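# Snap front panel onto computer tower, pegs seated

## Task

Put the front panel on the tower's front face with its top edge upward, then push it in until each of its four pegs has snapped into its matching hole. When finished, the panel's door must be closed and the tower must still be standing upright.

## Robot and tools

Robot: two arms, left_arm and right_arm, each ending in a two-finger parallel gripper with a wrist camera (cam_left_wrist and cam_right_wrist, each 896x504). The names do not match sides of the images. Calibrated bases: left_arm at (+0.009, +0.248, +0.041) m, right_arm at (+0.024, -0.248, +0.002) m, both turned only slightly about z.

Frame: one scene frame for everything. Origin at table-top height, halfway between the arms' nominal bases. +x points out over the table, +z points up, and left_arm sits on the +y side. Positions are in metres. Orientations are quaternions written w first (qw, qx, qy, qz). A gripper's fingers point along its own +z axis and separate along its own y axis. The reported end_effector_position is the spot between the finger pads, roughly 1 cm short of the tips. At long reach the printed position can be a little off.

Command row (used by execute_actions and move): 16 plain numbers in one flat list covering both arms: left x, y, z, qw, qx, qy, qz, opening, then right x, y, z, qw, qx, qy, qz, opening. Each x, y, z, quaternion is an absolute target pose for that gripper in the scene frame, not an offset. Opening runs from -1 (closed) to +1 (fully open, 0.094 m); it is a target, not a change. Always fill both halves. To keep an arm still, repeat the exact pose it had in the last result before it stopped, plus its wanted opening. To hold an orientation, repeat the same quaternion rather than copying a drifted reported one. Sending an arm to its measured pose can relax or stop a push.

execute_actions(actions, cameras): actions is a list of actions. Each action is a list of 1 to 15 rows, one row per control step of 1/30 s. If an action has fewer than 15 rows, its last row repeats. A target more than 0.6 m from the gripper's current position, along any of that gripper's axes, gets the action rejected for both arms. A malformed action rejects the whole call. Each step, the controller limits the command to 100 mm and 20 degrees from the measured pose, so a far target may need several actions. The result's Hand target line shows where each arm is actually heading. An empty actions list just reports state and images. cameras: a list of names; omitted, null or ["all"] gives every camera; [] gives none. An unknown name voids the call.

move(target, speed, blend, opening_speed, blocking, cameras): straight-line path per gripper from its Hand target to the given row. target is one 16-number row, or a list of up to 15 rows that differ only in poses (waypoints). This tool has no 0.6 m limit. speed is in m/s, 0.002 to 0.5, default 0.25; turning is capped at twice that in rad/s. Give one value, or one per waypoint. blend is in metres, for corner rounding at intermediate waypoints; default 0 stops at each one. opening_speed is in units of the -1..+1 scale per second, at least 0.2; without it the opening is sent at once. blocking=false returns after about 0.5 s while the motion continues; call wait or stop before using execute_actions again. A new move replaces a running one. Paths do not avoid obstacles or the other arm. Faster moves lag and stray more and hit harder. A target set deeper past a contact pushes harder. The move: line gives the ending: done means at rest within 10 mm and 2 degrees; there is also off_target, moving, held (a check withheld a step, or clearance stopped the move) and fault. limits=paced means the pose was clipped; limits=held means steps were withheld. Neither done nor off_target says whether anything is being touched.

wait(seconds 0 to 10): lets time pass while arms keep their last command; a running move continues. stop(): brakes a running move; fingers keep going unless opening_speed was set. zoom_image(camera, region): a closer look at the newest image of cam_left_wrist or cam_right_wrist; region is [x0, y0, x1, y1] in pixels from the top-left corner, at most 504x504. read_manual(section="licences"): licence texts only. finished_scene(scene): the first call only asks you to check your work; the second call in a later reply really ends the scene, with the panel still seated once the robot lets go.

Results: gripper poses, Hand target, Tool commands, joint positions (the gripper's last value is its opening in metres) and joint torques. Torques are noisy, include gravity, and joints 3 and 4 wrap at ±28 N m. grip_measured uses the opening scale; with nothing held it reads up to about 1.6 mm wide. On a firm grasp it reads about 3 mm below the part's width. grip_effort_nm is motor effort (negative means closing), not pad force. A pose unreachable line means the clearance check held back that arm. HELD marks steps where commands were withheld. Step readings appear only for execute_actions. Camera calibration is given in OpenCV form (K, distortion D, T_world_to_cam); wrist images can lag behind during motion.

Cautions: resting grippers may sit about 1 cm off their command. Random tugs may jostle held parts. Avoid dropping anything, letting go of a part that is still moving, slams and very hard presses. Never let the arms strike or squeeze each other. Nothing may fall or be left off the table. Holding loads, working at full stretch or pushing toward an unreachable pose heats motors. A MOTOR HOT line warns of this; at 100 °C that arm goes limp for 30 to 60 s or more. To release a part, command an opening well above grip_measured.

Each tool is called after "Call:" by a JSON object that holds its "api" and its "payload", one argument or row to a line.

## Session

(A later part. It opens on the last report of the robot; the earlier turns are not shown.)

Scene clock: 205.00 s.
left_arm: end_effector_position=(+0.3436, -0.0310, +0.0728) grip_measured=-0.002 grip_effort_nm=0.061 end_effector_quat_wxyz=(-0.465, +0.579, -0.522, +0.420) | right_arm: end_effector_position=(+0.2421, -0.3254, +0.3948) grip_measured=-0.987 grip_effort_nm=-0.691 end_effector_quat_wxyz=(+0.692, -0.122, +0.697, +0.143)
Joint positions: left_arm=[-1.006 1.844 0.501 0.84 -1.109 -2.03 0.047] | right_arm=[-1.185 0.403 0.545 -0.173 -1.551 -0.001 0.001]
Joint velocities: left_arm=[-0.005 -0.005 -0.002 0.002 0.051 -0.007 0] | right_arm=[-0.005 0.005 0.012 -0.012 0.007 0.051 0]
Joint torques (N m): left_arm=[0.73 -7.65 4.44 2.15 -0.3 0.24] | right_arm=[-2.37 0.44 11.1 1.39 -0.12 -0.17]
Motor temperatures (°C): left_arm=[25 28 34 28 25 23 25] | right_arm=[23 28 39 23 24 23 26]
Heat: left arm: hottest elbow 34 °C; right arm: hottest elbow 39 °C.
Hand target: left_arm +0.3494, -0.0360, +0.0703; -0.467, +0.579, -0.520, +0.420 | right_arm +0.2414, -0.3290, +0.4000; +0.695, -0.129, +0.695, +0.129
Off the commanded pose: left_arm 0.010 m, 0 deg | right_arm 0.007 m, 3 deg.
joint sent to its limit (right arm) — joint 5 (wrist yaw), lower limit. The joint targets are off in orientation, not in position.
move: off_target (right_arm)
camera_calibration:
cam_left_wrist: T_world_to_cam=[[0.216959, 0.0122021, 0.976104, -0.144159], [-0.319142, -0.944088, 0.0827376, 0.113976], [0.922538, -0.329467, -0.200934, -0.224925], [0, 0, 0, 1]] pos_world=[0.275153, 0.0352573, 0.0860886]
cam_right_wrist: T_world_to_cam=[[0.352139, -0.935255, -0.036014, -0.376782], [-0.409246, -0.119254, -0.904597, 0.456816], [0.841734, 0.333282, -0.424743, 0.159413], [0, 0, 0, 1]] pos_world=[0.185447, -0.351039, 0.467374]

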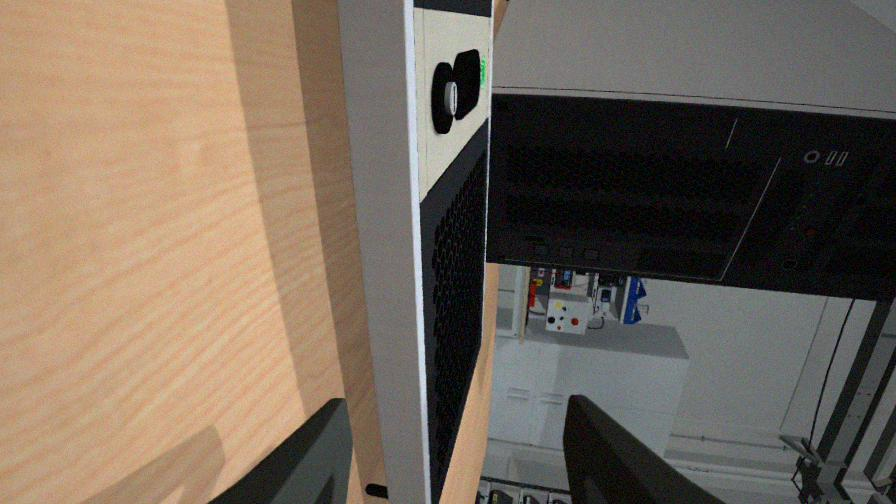

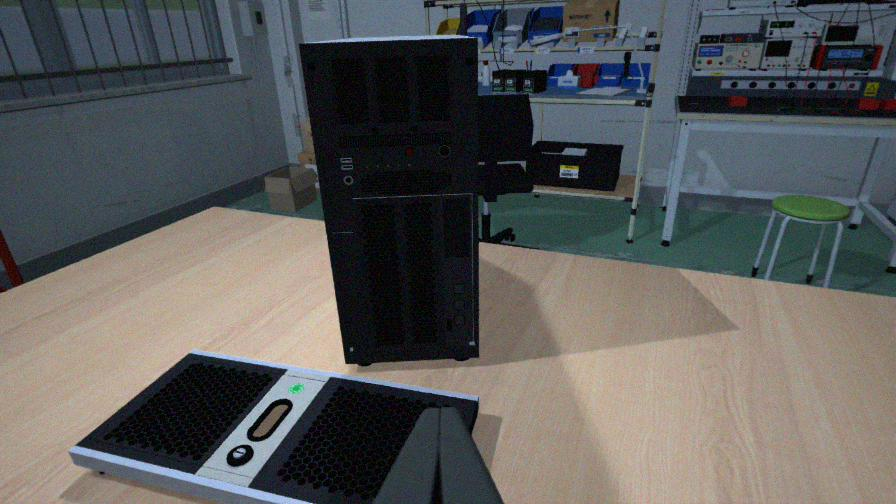

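Call:
{"api": "move", "payload": {
  "target": [0.37,-0.038,0.043,0.4677,-0.5775,0.52,-0.4211,0.0,0.24,-0.33,0.40,0.69,-0.15,0.69,0.15,-1],
  "speed": 0.1
}}

Call:
{"api": "zoom_image", "payload": {
  "camera": "cam_left_wrist",
  "region": [200, 0, 700, 504]
}}

Scene clock: 212.57 s.
left_arm: end_effector_position=(+0.3647, -0.0339, +0.0470) grip_measured=-0.002 grip_effort_nm=0.066 end_effector_quat_wxyz=(-0.465, +0.579, -0.520, +0.421) | right_arm: end_effector_position=(+0.2421, -0.3256, +0.3947) grip_measured=-0.987 grip_effort_nm=-0.691 end_effector_quat_wxyz=(+0.692, -0.122, +0.697, +0.143)
Joint positions: left_arm=[-0.959 1.969 0.546 0.967 -1.068 -1.981 0.047] | right_arm=[-1.185 0.404 0.545 -0.173 -1.551 -0.002 0.001]
Joint velocities: left_arm=[-0.005 0.015 0.002 0.002 0.007 -0.081 0] | right_arm=[-0.005 -0.005 -0.002 0.022 0.007 -0.022 -0.001]
Joint torques (N m): left_arm=[0.62 -8.18 3.62 2.28 -0.25 0.22] | right_arm=[-2.02 1.03 11.15 1.33 -0.13 -0.15]
Motor temperatures (°C): left_arm=[25 28 33 28 25 23 25] | right_arm=[23 28 38 23 24 23 26]
Heat: left arm: hottest elbow 33 °C; right arm: hottest elbow 38 °C.
Hand target: left_arm +0.3695, -0.0374, +0.0431; -0.467, +0.578, -0.520, +0.421 | right_arm +0.2416, -0.3293, +0.4000; +0.695, -0.129, +0.695, +0.129
Off the commanded pose: left_arm 0.008 m, 0 deg | right_arm 0.007 m, 3 deg.
joint sent to its limit (right arm) — joint 5 (wrist yaw), lower limit. The joint targets are off in orientation, not in position.
move: off_target (right_arm)
camera_calibration:
cam_left_wrist: T_world_to_cam=[[0.214365, 0.0149321, 0.976639, -0.122495], [-0.318636, -0.944115, 0.0843731, 0.119842], [0.923319, -0.329279, -0.197628, -0.251004], [0, 0, 0, 1]] pos_world=[0.296202, 0.0323235, 0.0599167]
cam_right_wrist: T_world_to_cam=[[0.352144, -0.935267, -0.0356325, -0.377142], [-0.409132, -0.119581, -0.904606, 0.456603], [0.841787, 0.33313, -0.424757, 0.159308], [0, 0, 0, 1]] pos_world=[0.185515, -0.351198, 0.467274]

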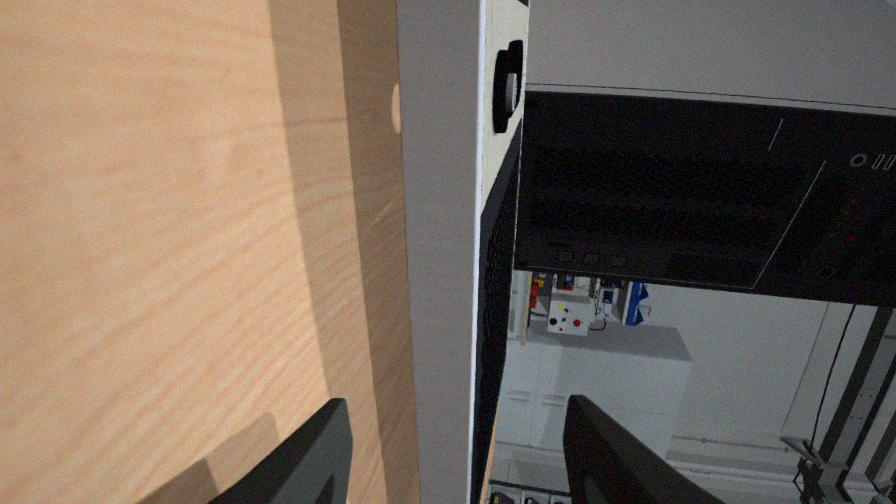

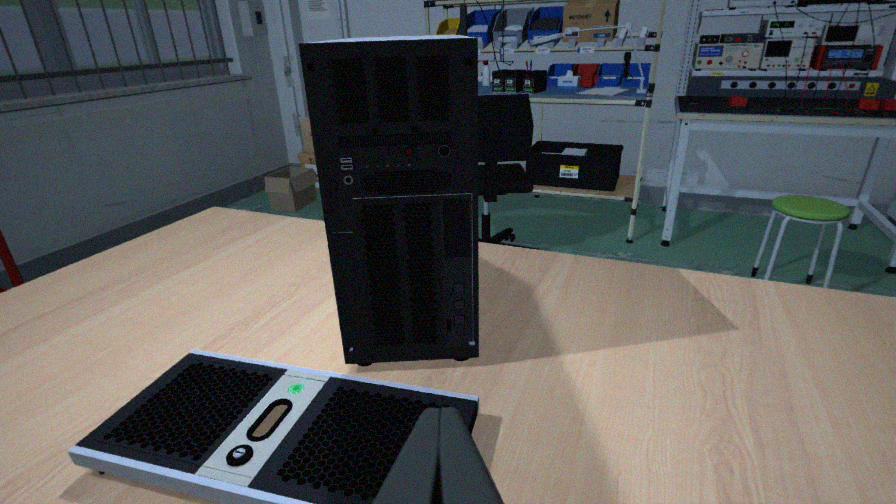

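Scaled by 1.000.

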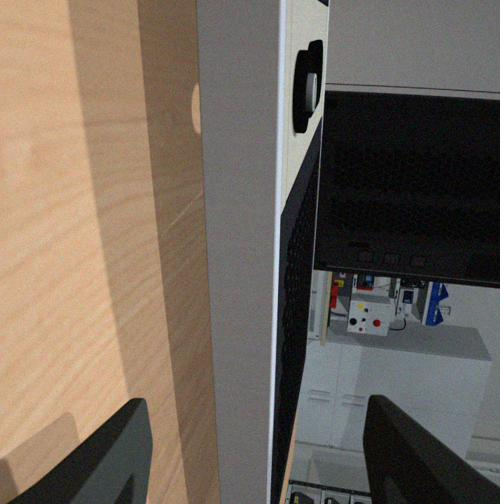

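Call:
{"api": "move", "payload": {
  "target": [
    [0.373,-0.038,0.0345,0.4677,-0.5775,0.52,-0.4211,0.0,0.24,-0.33,0.40,0.69,-0.15,0.69,0.15,-1],
    [0.453,-0.034,0.0345,0.4677,-0.5775,0.52,-0.4211,0.0,0.24,-0.33,0.40,0.69,-0.15,0.69,0.15,-1]
  ],
  "speed": 0.06
}}

Call:
{"api": "zoom_image", "payload": {
  "camera": "cam_left_wrist",
  "region": [200, 0, 700, 504]
}}

Scene clock: 221.03 s.
left_arm: end_effector_position=(+0.4449, -0.0309, +0.0373) grip_measured=-0.002 grip_effort_nm=0.056 end_effector_quat_wxyz=(-0.463, +0.580, -0.521, +0.421) | right_arm: end_effector_position=(+0.2423, -0.3259, +0.3945) grip_measured=-0.987 grip_effort_nm=-0.686 end_effector_quat_wxyz=(+0.692, -0.122, +0.697, +0.143)
Joint positions: left_arm=[-0.783 2.053 0.674 1.022 -0.903 -1.861 0.047] | right_arm=[-1.185 0.405 0.545 -0.173 -1.551 -0.002 0.001]
Joint velocities: left_arm=[0.005 -0.015 -0.002 0.012 -0.007 -0.037 0] | right_arm=[-0.005 -0.015 0.002 -0.007 0.037 -0.037 0]
Joint torques (N m): left_arm=[0.79 -10.34 4.45 2.24 -0.16 0.22] | right_arm=[-2.49 0.79 11.07 1.43 -0.1 -0.17]
Motor temperatures (°C): left_arm=[25 28 32 28 25 23 25] | right_arm=[23 28 37 23 24 23 26]
Heat: left arm: hottest elbow 32 °C; right arm: hottest elbow 37 °C.
Hand target: left_arm +0.4519, -0.0336, +0.0333; -0.466, +0.579, -0.520, +0.421 | right_arm +0.2416, -0.3294, +0.4000; +0.695, -0.129, +0.695, +0.130
Off the commanded pose: left_arm 0.009 m, 1 deg | right_arm 0.007 m, 3 deg.
joint sent to its limit (right arm) — joint 5 (wrist yaw), lower limit. The joint targets are off in orientation, not in position.
move: off_target (right_arm)
camera_calibration:
cam_left_wrist: T_world_to_cam=[[0.218231, 0.0161931, 0.975763, -0.131941], [-0.320445, -0.943234, 0.0873215, 0.149838], [0.921786, -0.331735, -0.200654, -0.325235], [0, 0, 0, 1]] pos_world=[0.376605, 0.0355773, 0.0503993]
cam_right_wrist: T_world_to_cam=[[0.352133, -0.935242, -0.0363942, -0.377136], [-0.409405, -0.118947, -0.904566, 0.456735], [0.841659, 0.333427, -0.424778, 0.159374], [0, 0, 0, 1]] pos_world=[0.185653, -0.351526, 0.46712]

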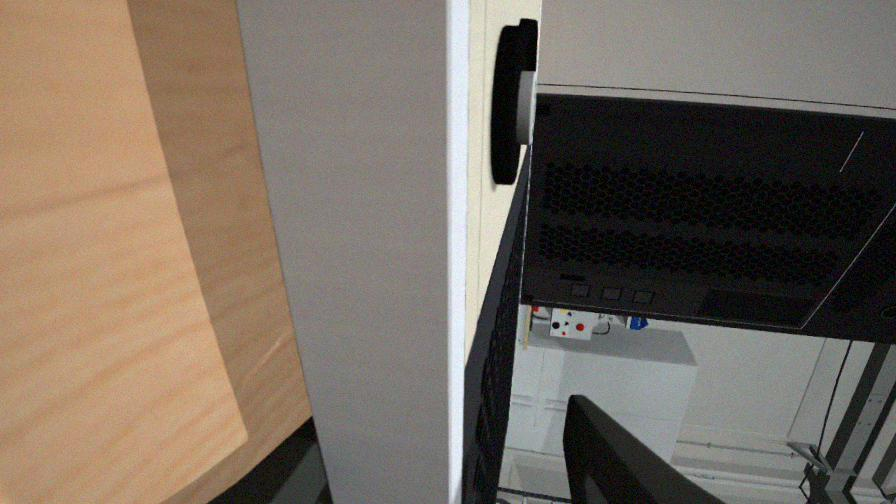

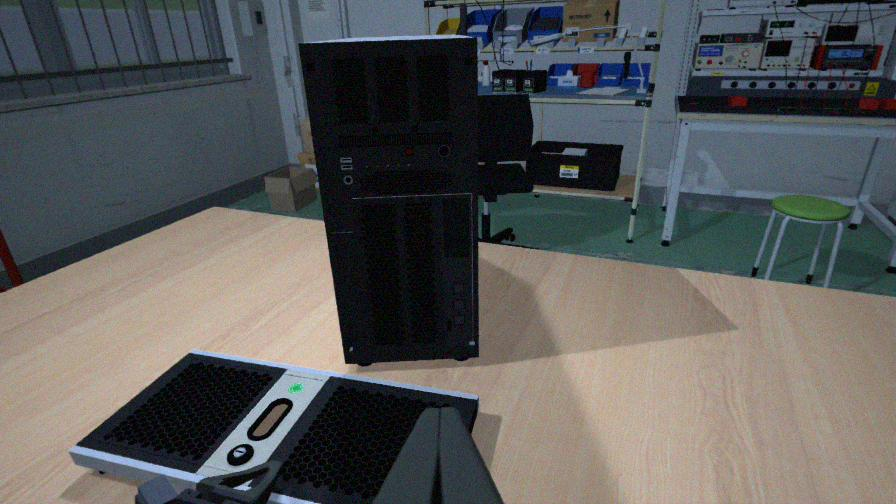

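Scaled by 1.000.

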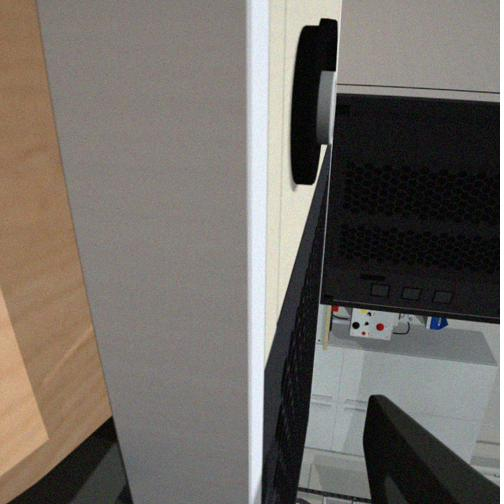

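Call:
{"api": "move", "payload": {
  "target": [0.453,-0.034,0.0345,0.4677,-0.5775,0.52,-0.4211,-0.28,0.24,-0.33,0.40,0.69,-0.15,0.69,0.15,-1],
  "speed": 0.06,
  "cameras": []
}}

Call:
{"api": "move", "payload": {
  "target": [0.453,-0.034,0.0345,0.5116,-0.5391,0.4855,-0.4607,-0.28,0.24,-0.33,0.40,0.69,-0.15,0.69,0.15,-1],
  "speed": 0.06,
  "cameras": []
}}

Call:
{"api": "move", "payload": {
  "target": [0.453,-0.034,0.0345,0.5116,-0.5391,0.4855,-0.4607,-0.85,0.24,-0.33,0.40,0.69,-0.15,0.69,0.15,-1],
  "opening_speed": 0.4
}}

Scene clock: 232.90 s.
left_arm: end_effector_position=(+0.4444, -0.0305, +0.0342) grip_measured=-0.278 grip_effort_nm=-0.139 end_effector_quat_wxyz=(-0.464, +0.578, -0.525, +0.417) | right_arm: end_effector_position=(+0.2423, -0.3259, +0.3945) grip_measured=-0.987 grip_effort_nm=-0.676 end_effector_quat_wxyz=(+0.692, -0.122, +0.697, +0.143)
Joint positions: left_arm=[-0.783 2.059 0.674 1.022 -0.901 -1.856 0.034] | right_arm=[-1.185 0.405 0.545 -0.173 -1.551 -0.003 0.001]
Joint velocities: left_arm=[-0.005 -0.015 0.007 0.002 -0.022 -0.007 -0.002] | right_arm=[-0.005 -0.005 -0.002 -0.002 -0.081 0.022 0]
Joint torques (N m): left_arm=[0.26 -10.75 4.48 2.36 -0.25 0.19] | right_arm=[-2.26 1.08 11.14 1.37 -0.13 -0.2]
Motor temperatures (°C): left_arm=[25 28 31 28 25 23 25] | right_arm=[23 28 37 23 24 23 26]
Heat: left arm: hottest elbow 31 °C; right arm: hottest elbow 37 °C.
Hand target: left_arm +0.4527, -0.0339, +0.0346; -0.468, +0.578, -0.520, +0.421 | right_arm +0.2416, -0.3293, +0.4000; +0.695, -0.129, +0.695, +0.129
Off the commanded pose: left_arm 0.009 m, 1 deg | right_arm 0.007 m, 3 deg.
joint sent to its limit (right arm) — joint 5 (wrist yaw), lower limit. The joint targets are off in orientation, not in position.
move: off_target (right_arm)
No camera images: "cameras" was empty.

Scene clock: 234.93 s.
left_arm: end_effector_position=(+0.4513, -0.0325, +0.0466) grip_measured=-0.278 grip_effort_nm=-0.149 end_effector_quat_wxyz=(+0.510, -0.541, +0.482, -0.463) | right_arm: end_effector_position=(+0.2423, -0.3259, +0.3945) grip_measured=-0.987 grip_effort_nm=-0.681 end_effector_quat_wxyz=(+0.692, -0.122, +0.697, +0.143)
Joint positions: left_arm=[-0.783 2.184 0.704 1.395 -0.937 -1.648 0.034] | right_arm=[-1.185 0.405 0.545 -0.173 -1.551 -0.003 0.001]
Joint velocities: left_arm=[-0.024 -0.015 -0.022 -0.002 -0.007 0.081 0] | right_arm=[-0.005 -0.015 -0.017 -0.007 -0.051 -0.037 -0.001]
Joint torques (N m): left_arm=[0.21 -9.7 3.19 2.22 -0.1 0.08] | right_arm=[-2.43 1.32 11.06 1.36 -0.14 -0.18]
Motor temperatures (°C): left_arm=[25 28 31 28 25 23 25] | right_arm=[23 28 37 23 24 23 26]
Heat: left arm: hottest elbow 31 °C; right arm: hottest elbow 37 °C.
Hand target: left_arm +0.4527, -0.0337, +0.0347; +0.511, -0.540, +0.485, -0.459 | right_arm +0.2416, -0.3293, +0.4000; +0.695, -0.129, +0.695, +0.130
Off the commanded pose: left_arm 0.012 m, 1 deg | right_arm 0.007 m, 3 deg.
joint sent to its limit (right arm) — joint 5 (wrist yaw), lower limit. The joint targets are off in orientation, not in position.
move: off_target (left_arm, right_arm)
No camera images: "cameras" was empty.

Scene clock: 236.57 s.
left_arm: end_effector_position=(+0.4512, -0.0326, +0.0468) grip_measured=-0.526 grip_effort_nm=-1.067 end_effector_quat_wxyz=(+0.511, -0.540, +0.483, -0.463) | right_arm: end_effector_position=(+0.2423, -0.3259, +0.3945) grip_measured=-0.987 grip_effort_nm=-0.691 end_effector_quat_wxyz=(+0.692, -0.122, +0.697, +0.143)
Joint positions: left_arm=[-0.783 2.185 0.704 1.401 -0.936 -1.643 0.022] | right_arm=[-1.185 0.405 0.545 -0.173 -1.551 -0.003 0.001]
Joint velocities: left_arm=[0.005 -0.015 -0.007 0.012 0.007 -0.037 0.001] | right_arm=[0.005 -0.015 0.007 -0.017 -0.022 -0.007 0]
Joint torques (N m): left_arm=[-0.15 -9.58 3.1 2.25 0.02 0.09] | right_arm=[-2.2 0.44 10.93 1.47 -0.11 -0.19]
Motor temperatures (°C): left_arm=[25 28 31 28 25 23 25] | right_arm=[23 28 37 23 24 23 26]
Heat: left arm: hottest elbow 31 °C; right arm: hottest elbow 37 °C.
Hand target: left_arm +0.4526, -0.0337, +0.0348; +0.511, -0.539, +0.485, -0.461 | right_arm +0.2416, -0.3293, +0.4000; +0.695, -0.129, +0.695, +0.129
Off the commanded pose: left_arm 0.012 m, 0 deg | right_arm 0.007 m, 3 deg.
joint sent to its limit (right arm) — joint 5 (wrist yaw), lower limit. The joint targets are off in orientation, not in position.
move: off_target (left_arm, right_arm)
camera_calibration:
cam_left_wrist: T_world_to_cam=[[0.0505828, 0.000481991, 0.99872, -0.0684125], [-0.32564, -0.945342, 0.0169491, 0.154979], [0.94414, -0.32608, -0.0476611, -0.34677], [0, 0, 0, 1]] pos_world=[0.381327, 0.0334665, 0.0491707]
cam_right_wrist: T_world_to_cam=[[0.352138, -0.935255, -0.036013, -0.377292], [-0.409278, -0.119268, -0.904581, 0.456606], [0.841718, 0.333277, -0.424778, 0.159311], [0, 0, 0, 1]] pos_world=[0.185643, -0.3515, 0.467121]

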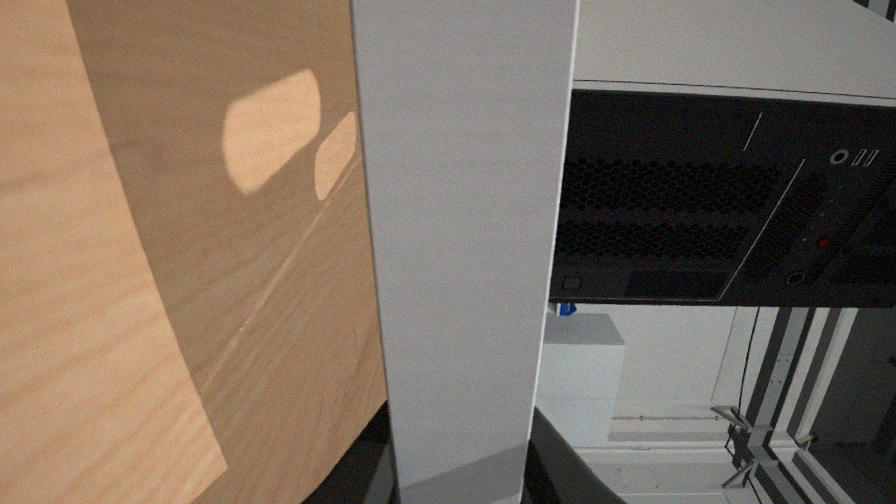

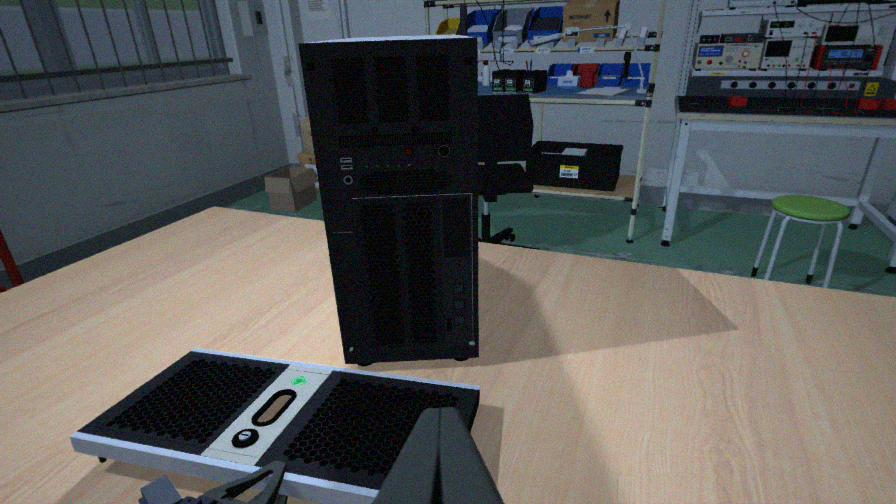

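Call:
{"api": "move", "payload": {
  "target": [0.42,-0.02,0.22,0.5116,-0.5391,0.4855,-0.4607,-0.85,0.24,-0.33,0.40,0.69,-0.15,0.69,0.15,-1],
  "speed": 0.1,
  "cameras": ["cam_right_wrist"]
}}

Call:
{"api": "move", "payload": {
  "target": [0.42,0.12,0.34,0.579,0.406,0.579,-0.406,-0.85,0.24,-0.33,0.40,0.69,-0.15,0.69,0.15,-1],
  "speed": 0.2
}}

Scene clock: 248.47 s.
left_arm: end_effector_position=(+0.4213, -0.0169, +0.1991) grip_measured=-0.527 grip_effort_nm=-1.062 end_effector_quat_wxyz=(+0.514, -0.538, +0.500, -0.444) | right_arm: end_effector_position=(+0.2423, -0.3259, +0.3945) grip_measured=-0.987 grip_effort_nm=-0.691 end_effector_quat_wxyz=(+0.692, -0.122, +0.697, +0.143)
Joint positions: left_arm=[-0.815 1.596 0.576 0.881 -0.969 -1.649 0.022] | right_arm=[-1.185 0.405 0.545 -0.173 -1.551 -0.003 0.001]
Joint velocities: left_arm=[-0.005 0.005 -0.007 -0.002 0.007 -0.037 -0.002] | right_arm=[-0.005 -0.005 -0.007 -0.002 0.037 -0.022 0]
Joint torques (N m): left_arm=[-0.03 -11.11 6.52 2 -0.34 0.12] | right_arm=[-2.2 1.26 11.08 1.44 -0.14 -0.15]
Motor temperatures (°C): left_arm=[25 29 30 28 25 23 26] | right_arm=[23 28 36 23 24 23 26]
Heat: left arm: hottest elbow 30 °C; right arm: hottest elbow 36 °C.
Hand target: left_arm +0.4215, -0.0215, +0.2179; +0.512, -0.539, +0.485, -0.461 | right_arm +0.2416, -0.3293, +0.4000; +0.695, -0.129, +0.695, +0.129
Off the commanded pose: left_arm 0.021 m, 3 deg | right_arm 0.007 m, 3 deg.
joint sent to its limit (right arm) — joint 5 (wrist yaw), lower limit. The joint targets are off in orientation, not in position.
move: off_target (left_arm, right_arm)
camera_calibration:
cam_right_wrist: T_world_to_cam=[[0.352144, -0.935267, -0.0356318, -0.377447], [-0.409151, -0.119589, -0.904596, 0.456476], [0.841778, 0.333127, -0.424778, 0.159247], [0, 0, 0, 1]] pos_world=[0.185633, -0.351474, 0.467122]
Images, in order (width x height): cam_right_wrist 896x504.

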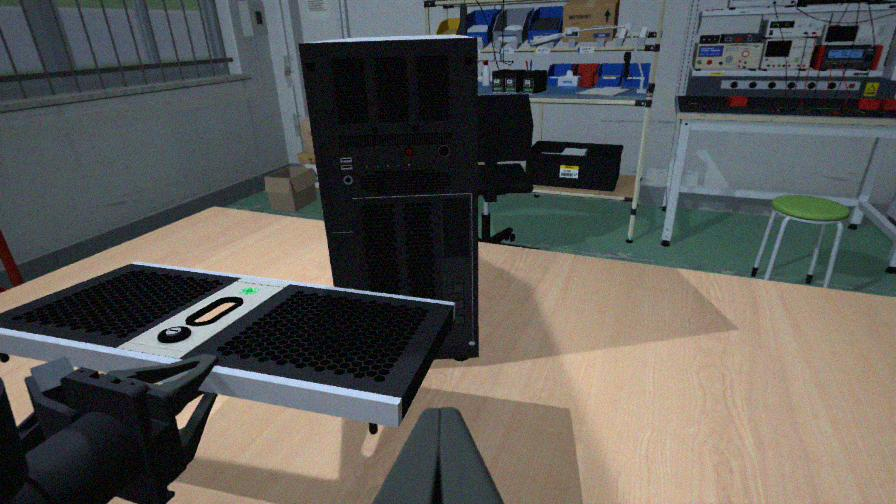

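Scene clock: 254.77 s.
left_arm: end_effector_position=(+0.4083, +0.1131, +0.3022) grip_measured=-0.529 grip_effort_nm=-1.053 end_effector_quat_wxyz=(+0.556, +0.375, +0.599, -0.437) | right_arm: end_effector_position=(+0.2423, -0.3259, +0.3945) grip_measured=-0.987 grip_effort_nm=-0.686 end_effector_quat_wxyz=(+0.692, -0.122, +0.697, +0.143)
Joint positions: left_arm=[0.129 1.287 0.565 0.727 1.305 -0.111 0.022] | right_arm=[-1.185 0.405 0.545 -0.173 -1.551 -0.003 0.001]
Joint velocities: left_arm=[-0.005 -0.005 -0.017 -0.002 -0.022 0.022 0] | right_arm=[-0.015 -0.005 0.002 0.022 -0.022 -0.037 0]
Joint torques (N m): left_arm=[0.5 -8.59 11.79 1.69 0.01 0.14] | right_arm=[-1.85 1.08 11.1 1.26 -0.09 -0.18]
Motor temperatures (°C): left_arm=[25 29 31 28 25 23 26] | right_arm=[23 28 36 23 24 23 26]
Heat: left arm: hottest elbow 31 °C; right arm: hottest elbow 36 °C.
Hand target: left_arm +0.4189, +0.1161, +0.3395; +0.586, +0.400, +0.572, -0.411 | right_arm +0.2416, -0.3293, +0.4000; +0.695, -0.129, +0.695, +0.129
Off the commanded pose: left_arm 0.040 m, 6 deg | right_arm 0.007 m, 3 deg.
joint sent to its limit (right arm) — joint 5 (wrist yaw), lower limit. The joint targets are off in orientation, not in position.
move: off_target (left_arm, right_arm)
camera_calibration:
cam_left_wrist: T_world_to_cam=[[-0.935846, -0.339275, 0.0953131, 0.392746], [-0.225186, 0.367666, -0.902282, 0.362609], [0.271079, -0.86586, -0.420479, 0.201984], [0, 0, 0, 1]] pos_world=[0.394451, 0.17482, 0.374672]
cam_right_wrist: T_world_to_cam=[[0.352144, -0.935267, -0.0356318, -0.377447], [-0.409151, -0.119589, -0.904596, 0.456476], [0.841778, 0.333127, -0.424778, 0.159247], [0, 0, 0, 1]] pos_world=[0.185633, -0.351474, 0.467122]

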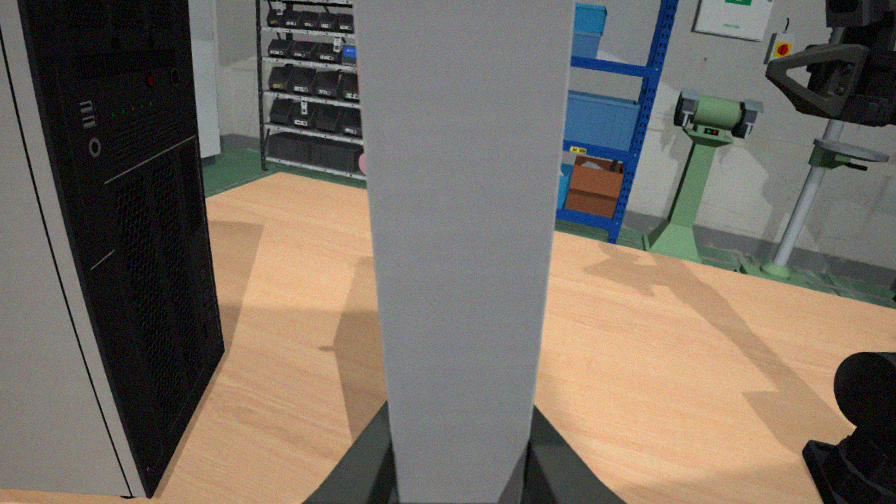

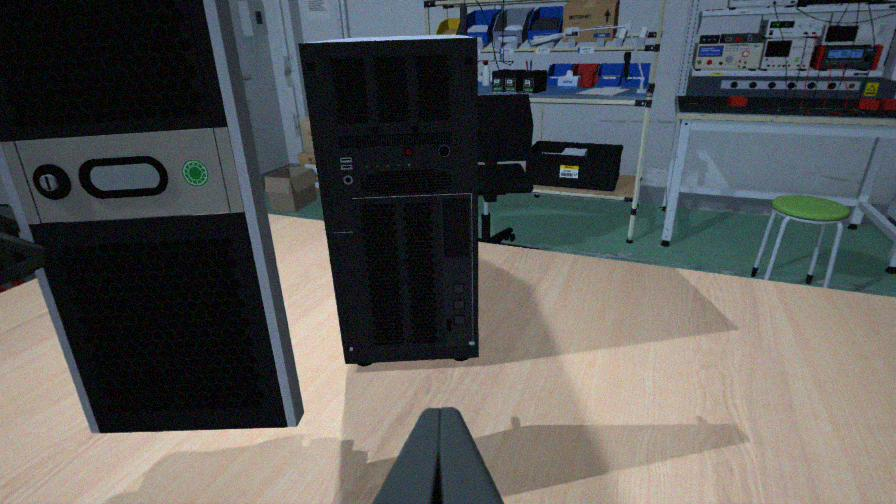

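Call:
{"api": "move", "payload": {
  "target": [0.38,0.14,0.34,0.579,0.406,0.579,-0.406,-0.85,0.56,-0.36,0.38,0.5,-0.5,0.5,0.5,-1]
}}

Call:
{"api": "zoom_image", "payload": {
  "camera": "cam_right_wrist",
  "region": [0, 0, 504, 504]
}}

Scene clock: 266.87 s.
left_arm: end_effector_position=(+0.3817, +0.1372, +0.3248) grip_measured=-0.531 grip_effort_nm=-1.067 end_effector_quat_wxyz=(+0.565, +0.393, +0.590, -0.422) | right_arm: end_effector_position=(+0.5492, -0.3580, +0.3628) grip_measured=-0.987 grip_effort_nm=-0.686 end_effector_quat_wxyz=(+0.603, -0.323, +0.631, +0.367)
Joint positions: left_arm=[0.211 1.153 0.549 0.574 1.39 -0.024 0.022] | right_arm=[-0.542 1.532 1.178 0.114 -1.551 -0.166 0.001]
Joint velocities: left_arm=[0.005 0.015 -0.002 -0.007 -0.066 -0.037 0.001] | right_arm=[0.005 -0.005 -0.002 -0.007 -0.007 0.095 0.001]
Joint torques (N m): left_arm=[0.73 -7.06 8.8 1.62 0.13 0.14] | right_arm=[-1.03 -12.81 14.27 0.85 -0.27 -0.02]
Motor temperatures (°C): left_arm=[25 29 32 28 25 22 26] | right_arm=[23 28 37 23 24 23 26]
Heat: left arm: hottest elbow 32 °C; right arm: hottest elbow 37 °C.
Hand target: left_arm +0.3804, +0.1394, +0.3397; +0.579, +0.406, +0.578, -0.407 | right_arm +0.5580, -0.3567, +0.3822; +0.608, -0.341, +0.621, +0.358
Off the commanded pose: left_arm 0.016 m, 3 deg | right_arm 0.020 m, 32 deg; orientation clipped.
joint sent to its limit (right arm) — joint 5 (wrist yaw), lower limit. The joint targets are off in position and orientation.
move: off_target (left_arm, right_arm); limits=paced
camera_calibration:
cam_left_wrist: T_world_to_cam=[[-0.940075, -0.33826, 0.0428824, 0.392384], [-0.181502, 0.389975, -0.902761, 0.348616], [0.288644, -0.856446, -0.428, 0.233999], [0, 0, 0, 1]] pos_world=[0.364602, 0.197183, 0.398042]
cam_right_wrist: T_world_to_cam=[[0.840306, -0.536391, -0.0785487, -0.6264], [-0.290845, -0.323795, -0.900314, 0.40984], [0.457487, 0.779385, -0.428094, 0.270116], [0, 0, 0, 1]] pos_world=[0.521994, -0.413815, 0.435417]

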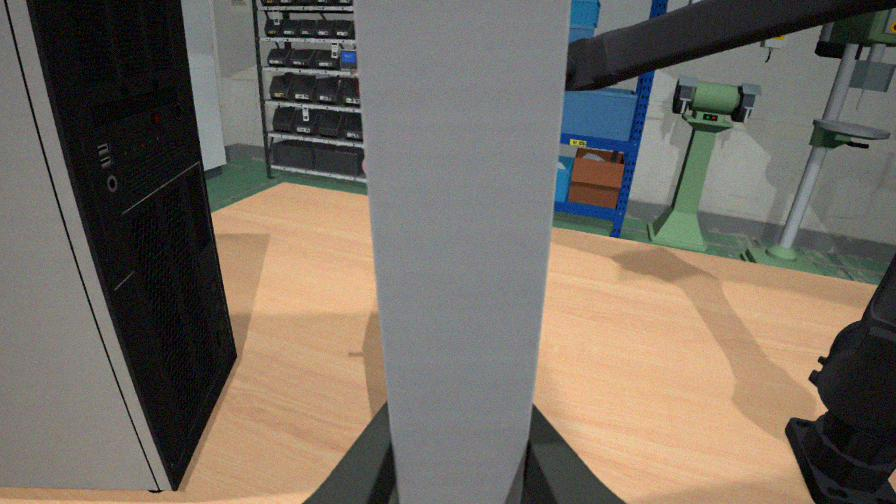

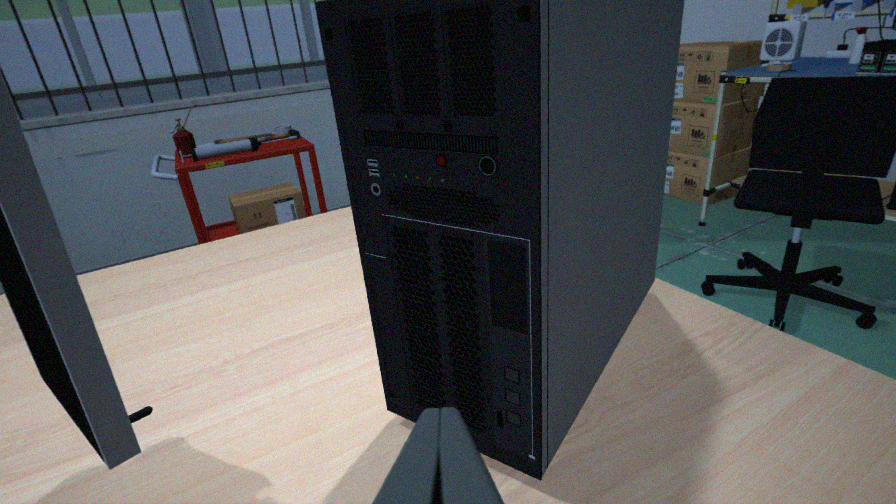

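Scaled by 1.000.

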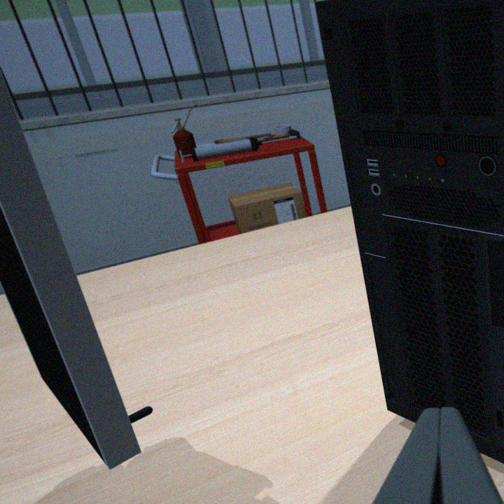

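Call:
{"api": "move", "payload": {
  "target": [0.57,-0.04,0.26,0.579,0.406,0.579,-0.406,-0.85,0.42,-0.33,0.38,0.676,-0.209,0.676,0.209,-1],
  "speed": 0.15
}}

Scene clock: 290.10 s.
left_arm: end_effector_position=(+0.5516, -0.0301, +0.2283) grip_measured=-0.531 grip_effort_nm=-1.062 end_effector_quat_wxyz=(+0.547, +0.391, +0.611, -0.418) | right_arm: end_effector_position=(+0.4220, -0.3265, +0.3746) grip_measured=-0.987 grip_effort_nm=-0.686 end_effector_quat_wxyz=(+0.672, -0.213, +0.676, +0.216)
Joint positions: left_arm=[-0.187 1.781 0.947 0.738 0.983 -0.002 0.022] | right_arm=[-0.613 0.998 0.702 0.287 -1.217 -0.003 0.001]
Joint velocities: left_arm=[-0.005 0.005 -0.002 -0.007 0.022 -0.007 0] | right_arm=[-0.005 -0.005 -0.002 -0.002 0.081 0.007 0]
Joint torques (N m): left_arm=[-0.32 -12.92 11.37 2.96 0.03 0.16] | right_arm=[-2.32 -7.12 9.81 1.69 0.15 0.05]
Motor temperatures (°C): left_arm=[25 29 33 28 25 22 26] | right_arm=[23 28 38 23 24 23 26]
Heat: left arm: hottest elbow 33 °C; right arm: hottest elbow 38 °C.
Hand target: left_arm +0.5684, -0.0361, +0.2580; +0.578, +0.407, +0.581, -0.404 | right_arm +0.4199, -0.3312, +0.3782; +0.676, -0.208, +0.675, +0.210
Off the commanded pose: left_arm 0.038 m, 6 deg | right_arm 0.007 m, 1 deg.
move: off_target (left_arm)
camera_calibration:
cam_left_wrist: T_world_to_cam=[[-0.935154, -0.347002, 0.071251, 0.490269], [-0.222925, 0.420151, -0.879646, 0.376057], [0.275303, -0.838488, -0.470262, 0.0179277], [0, 0, 0, 1]] pos_world=[0.537374, 0.027156, 0.304295]
cam_right_wrist: T_world_to_cam=[[0.563385, -0.826116, -0.0113731, -0.504648], [-0.358582, -0.232094, -0.904185, 0.45365], [0.744322, 0.513483, -0.426989, 0.100521], [0, 0, 0, 1]] pos_world=[0.372162, -0.363224, 0.447366]

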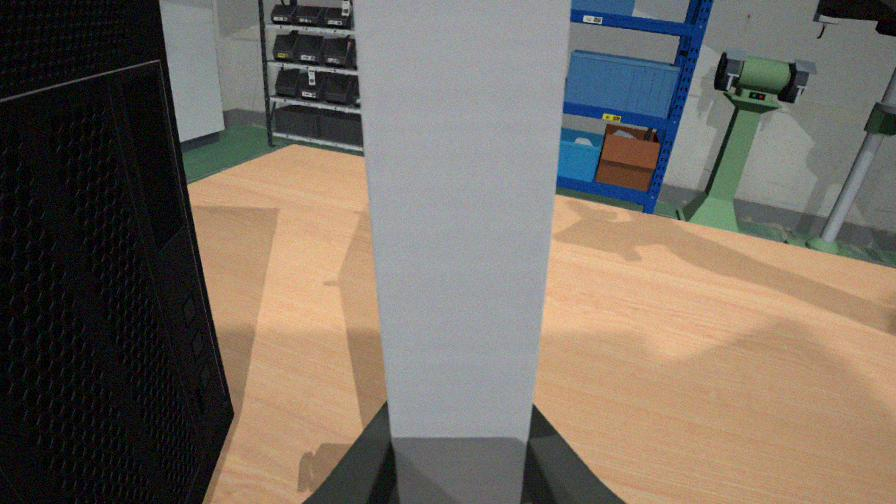

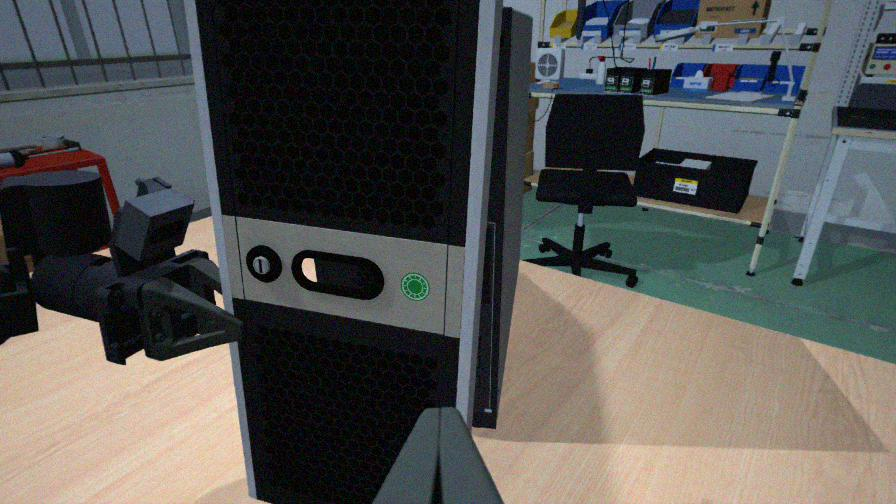

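Call:
{"api": "move", "payload": {
  "target": [0.595,-0.058,0.25,0.611,0.421,0.547,-0.394,-0.85,0.42,-0.33,0.44,0.676,-0.209,0.676,0.209,-1],
  "speed": 0.15
}}

Scene clock: 306.60 s.
left_arm: end_effector_position=(+0.5784, -0.0498, +0.2202) grip_measured=-0.531 grip_effort_nm=-1.067 end_effector_quat_wxyz=(+0.579, +0.406, +0.579, -0.405) | right_arm: end_effector_position=(+0.4169, -0.3232, +0.4117) grip_measured=-0.987 grip_effort_nm=-0.691 end_effector_quat_wxyz=(+0.662, -0.196, +0.685, +0.231)
Joint positions: left_arm=[-0.211 1.889 1.029 0.86 0.962 0.001 0.022] | right_arm=[-0.613 0.947 0.786 0.114 -1.215 0.012 0.001]
Joint velocities: left_arm=[-0.005 -0.005 -0.007 -0.012 -0.022 0.022 0.001] | right_arm=[0.005 0.005 -0.002 0.002 -0.007 -0.007 0]
Joint torques (N m): left_arm=[-0.32 -13.98 11.11 3.15 -0.08 0.1] | right_arm=[-2.2 -5.48 15.31 0.85 0.13 -0.15]
Motor temperatures (°C): left_arm=[25 29 34 28 25 22 27] | right_arm=[23 28 37 23 24 23 26]
Heat: left arm: hottest elbow 34 °C; right arm: hottest elbow 37 °C.
Hand target: left_arm +0.5934, -0.0566, +0.2500; +0.610, +0.419, +0.546, -0.393 | right_arm +0.4190, -0.3295, +0.4392; +0.676, -0.209, +0.675, +0.209
Off the commanded pose: left_arm 0.035 m, 6 deg | right_arm 0.029 m, 3 deg.
move: off_target (left_arm, right_arm)
camera_calibration:
cam_left_wrist: T_world_to_cam=[[-0.938966, -0.34378, -0.0126103, 0.529834], [-0.134763, 0.401311, -0.905974, 0.337096], [0.316516, -0.848979, -0.423146, -0.0445313], [0, 0, 0, 1]] pos_world=[0.557019, 0.00905975, 0.293239]
cam_right_wrist: T_world_to_cam=[[0.55991, -0.826247, -0.061777, -0.476468], [-0.395015, -0.200654, -0.896494, 0.508393], [0.72833, 0.526358, -0.438729, 0.134126], [0, 0, 0, 1]] pos_world=[0.369914, -0.362267, 0.485181]

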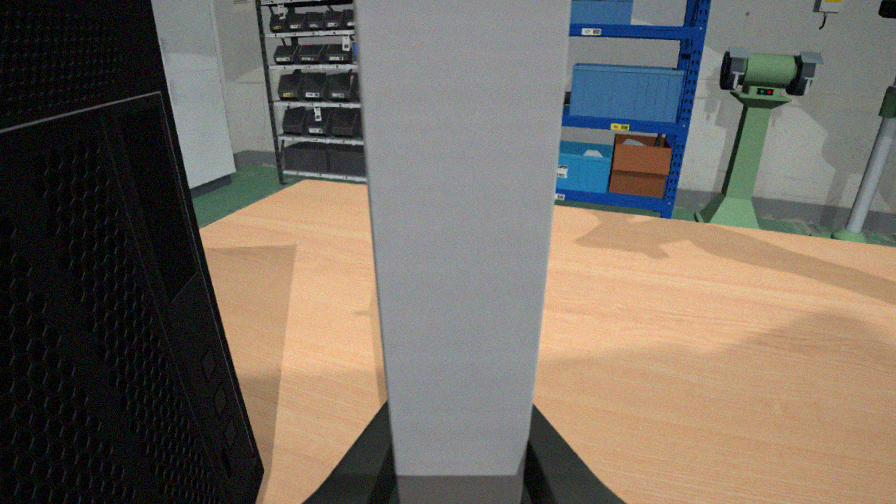

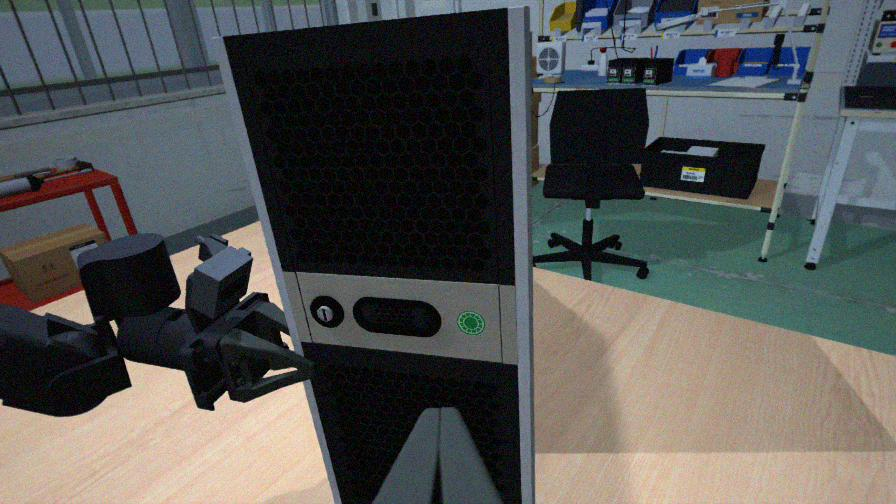

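Call:
{"api": "move", "payload": {
  "target": [0.595,-0.058,0.25,0.611,0.421,0.547,-0.394,-0.85,0.55,-0.45,0.52,0.6,-0.374,0.6,0.374,-1]
}}

Call:
{"api": "zoom_image", "payload": {
  "camera": "cam_right_wrist",
  "region": [200, 0, 704, 504]
}}

Scene clock: 314.73 s.
left_arm: end_effector_position=(+0.5784, -0.0498, +0.2202) grip_measured=-0.531 grip_effort_nm=-1.057 end_effector_quat_wxyz=(+0.579, +0.406, +0.579, -0.405) | right_arm: end_effector_position=(+0.5498, -0.4416, +0.5022) grip_measured=-0.987 grip_effort_nm=-0.686 end_effector_quat_wxyz=(+0.635, -0.295, +0.642, +0.312)
Joint positions: left_arm=[-0.211 1.889 1.029 0.86 0.962 0.001 0.022] | right_arm=[-0.674 1.531 1.488 0.113 -1.551 0.096 0.001]
Joint velocities: left_arm=[-0.005 -0.005 -0.022 0.002 -0.037 0.037 0] | right_arm=[-0.005 0.015 0.017 0.007 -0.022 0.007 -0.001]
Joint torques (N m): left_arm=[-0.67 -14.04 11 3.08 -0.05 0.08] | right_arm=[-1.79 -13.63 15.13 0.66 -0.1 0.1]
Motor temperatures (°C): left_arm=[25 29 35 28 25 22 27] | right_arm=[23 28 38 23 24 23 26]
Heat: left arm: hottest elbow 35 °C; right arm: hottest elbow 38 °C.
Hand target: left_arm +0.5932, -0.0569, +0.2499; +0.610, +0.420, +0.546, -0.393 | right_arm +0.5505, -0.4482, +0.5224; +0.640, -0.302, +0.639, +0.302
Off the commanded pose: left_arm 0.035 m, 6 deg | right_arm 0.020 m, 13 deg.
joint sent to its limit (right arm) — joint 5 (wrist yaw), lower limit. The joint targets are off in orientation, not in position.
move: off_target (left_arm, right_arm)
camera_calibration:
cam_left_wrist: T_world_to_cam=[[-0.938966, -0.34378, -0.0126103, 0.529834], [-0.134763, 0.401311, -0.905974, 0.337096], [0.316516, -0.848979, -0.423146, -0.0445313], [0, 0, 0, 1]] pos_world=[0.557019, 0.00905975, 0.293239]
cam_right_wrist: T_world_to_cam=[[0.764323, -0.644007, -0.0326379, -0.68964], [-0.29526, -0.304527, -0.905585, 0.522072], [0.573264, 0.701796, -0.422907, 0.294111], [0, 0, 0, 1]] pos_world=[0.512651, -0.491554, 0.574654]

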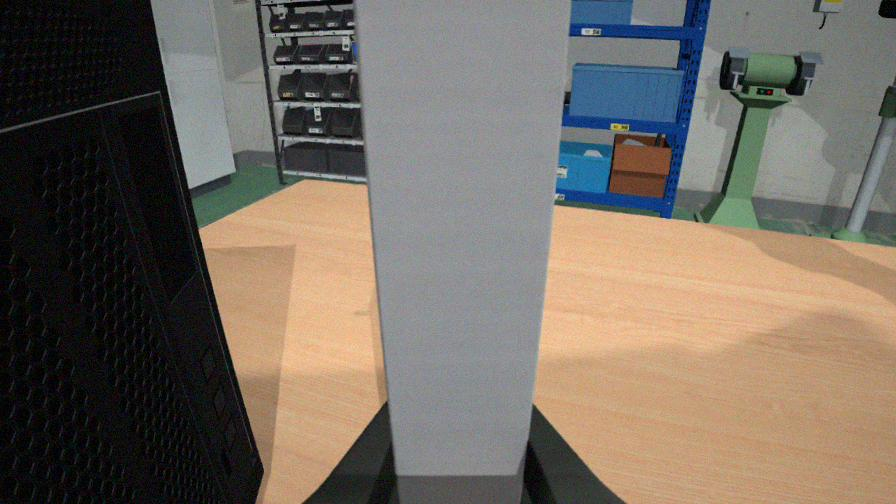

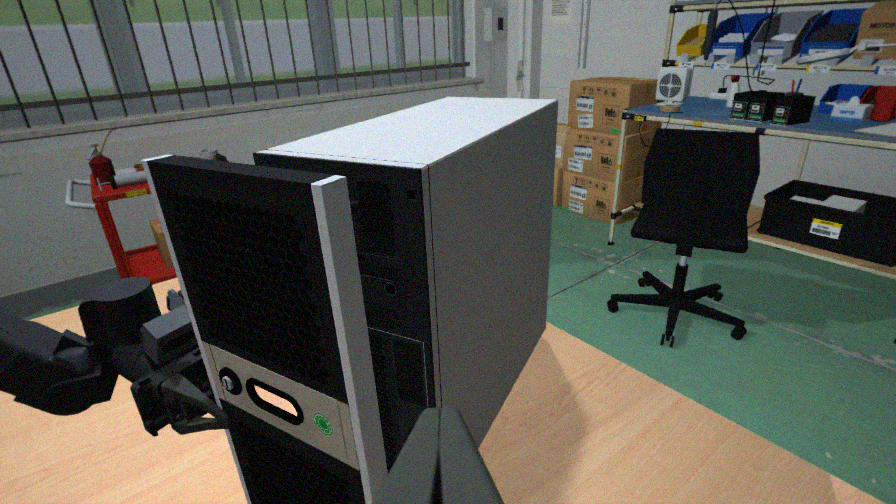

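Scaled by 1.000.

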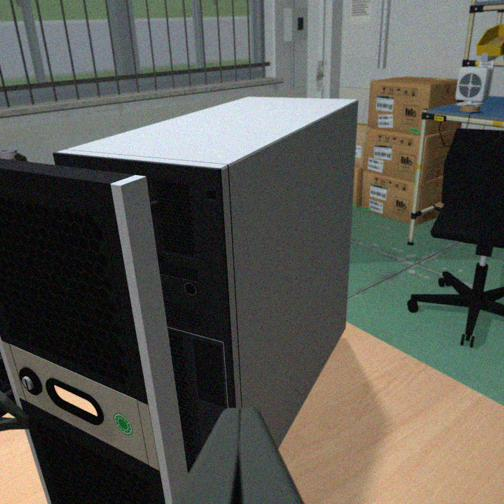

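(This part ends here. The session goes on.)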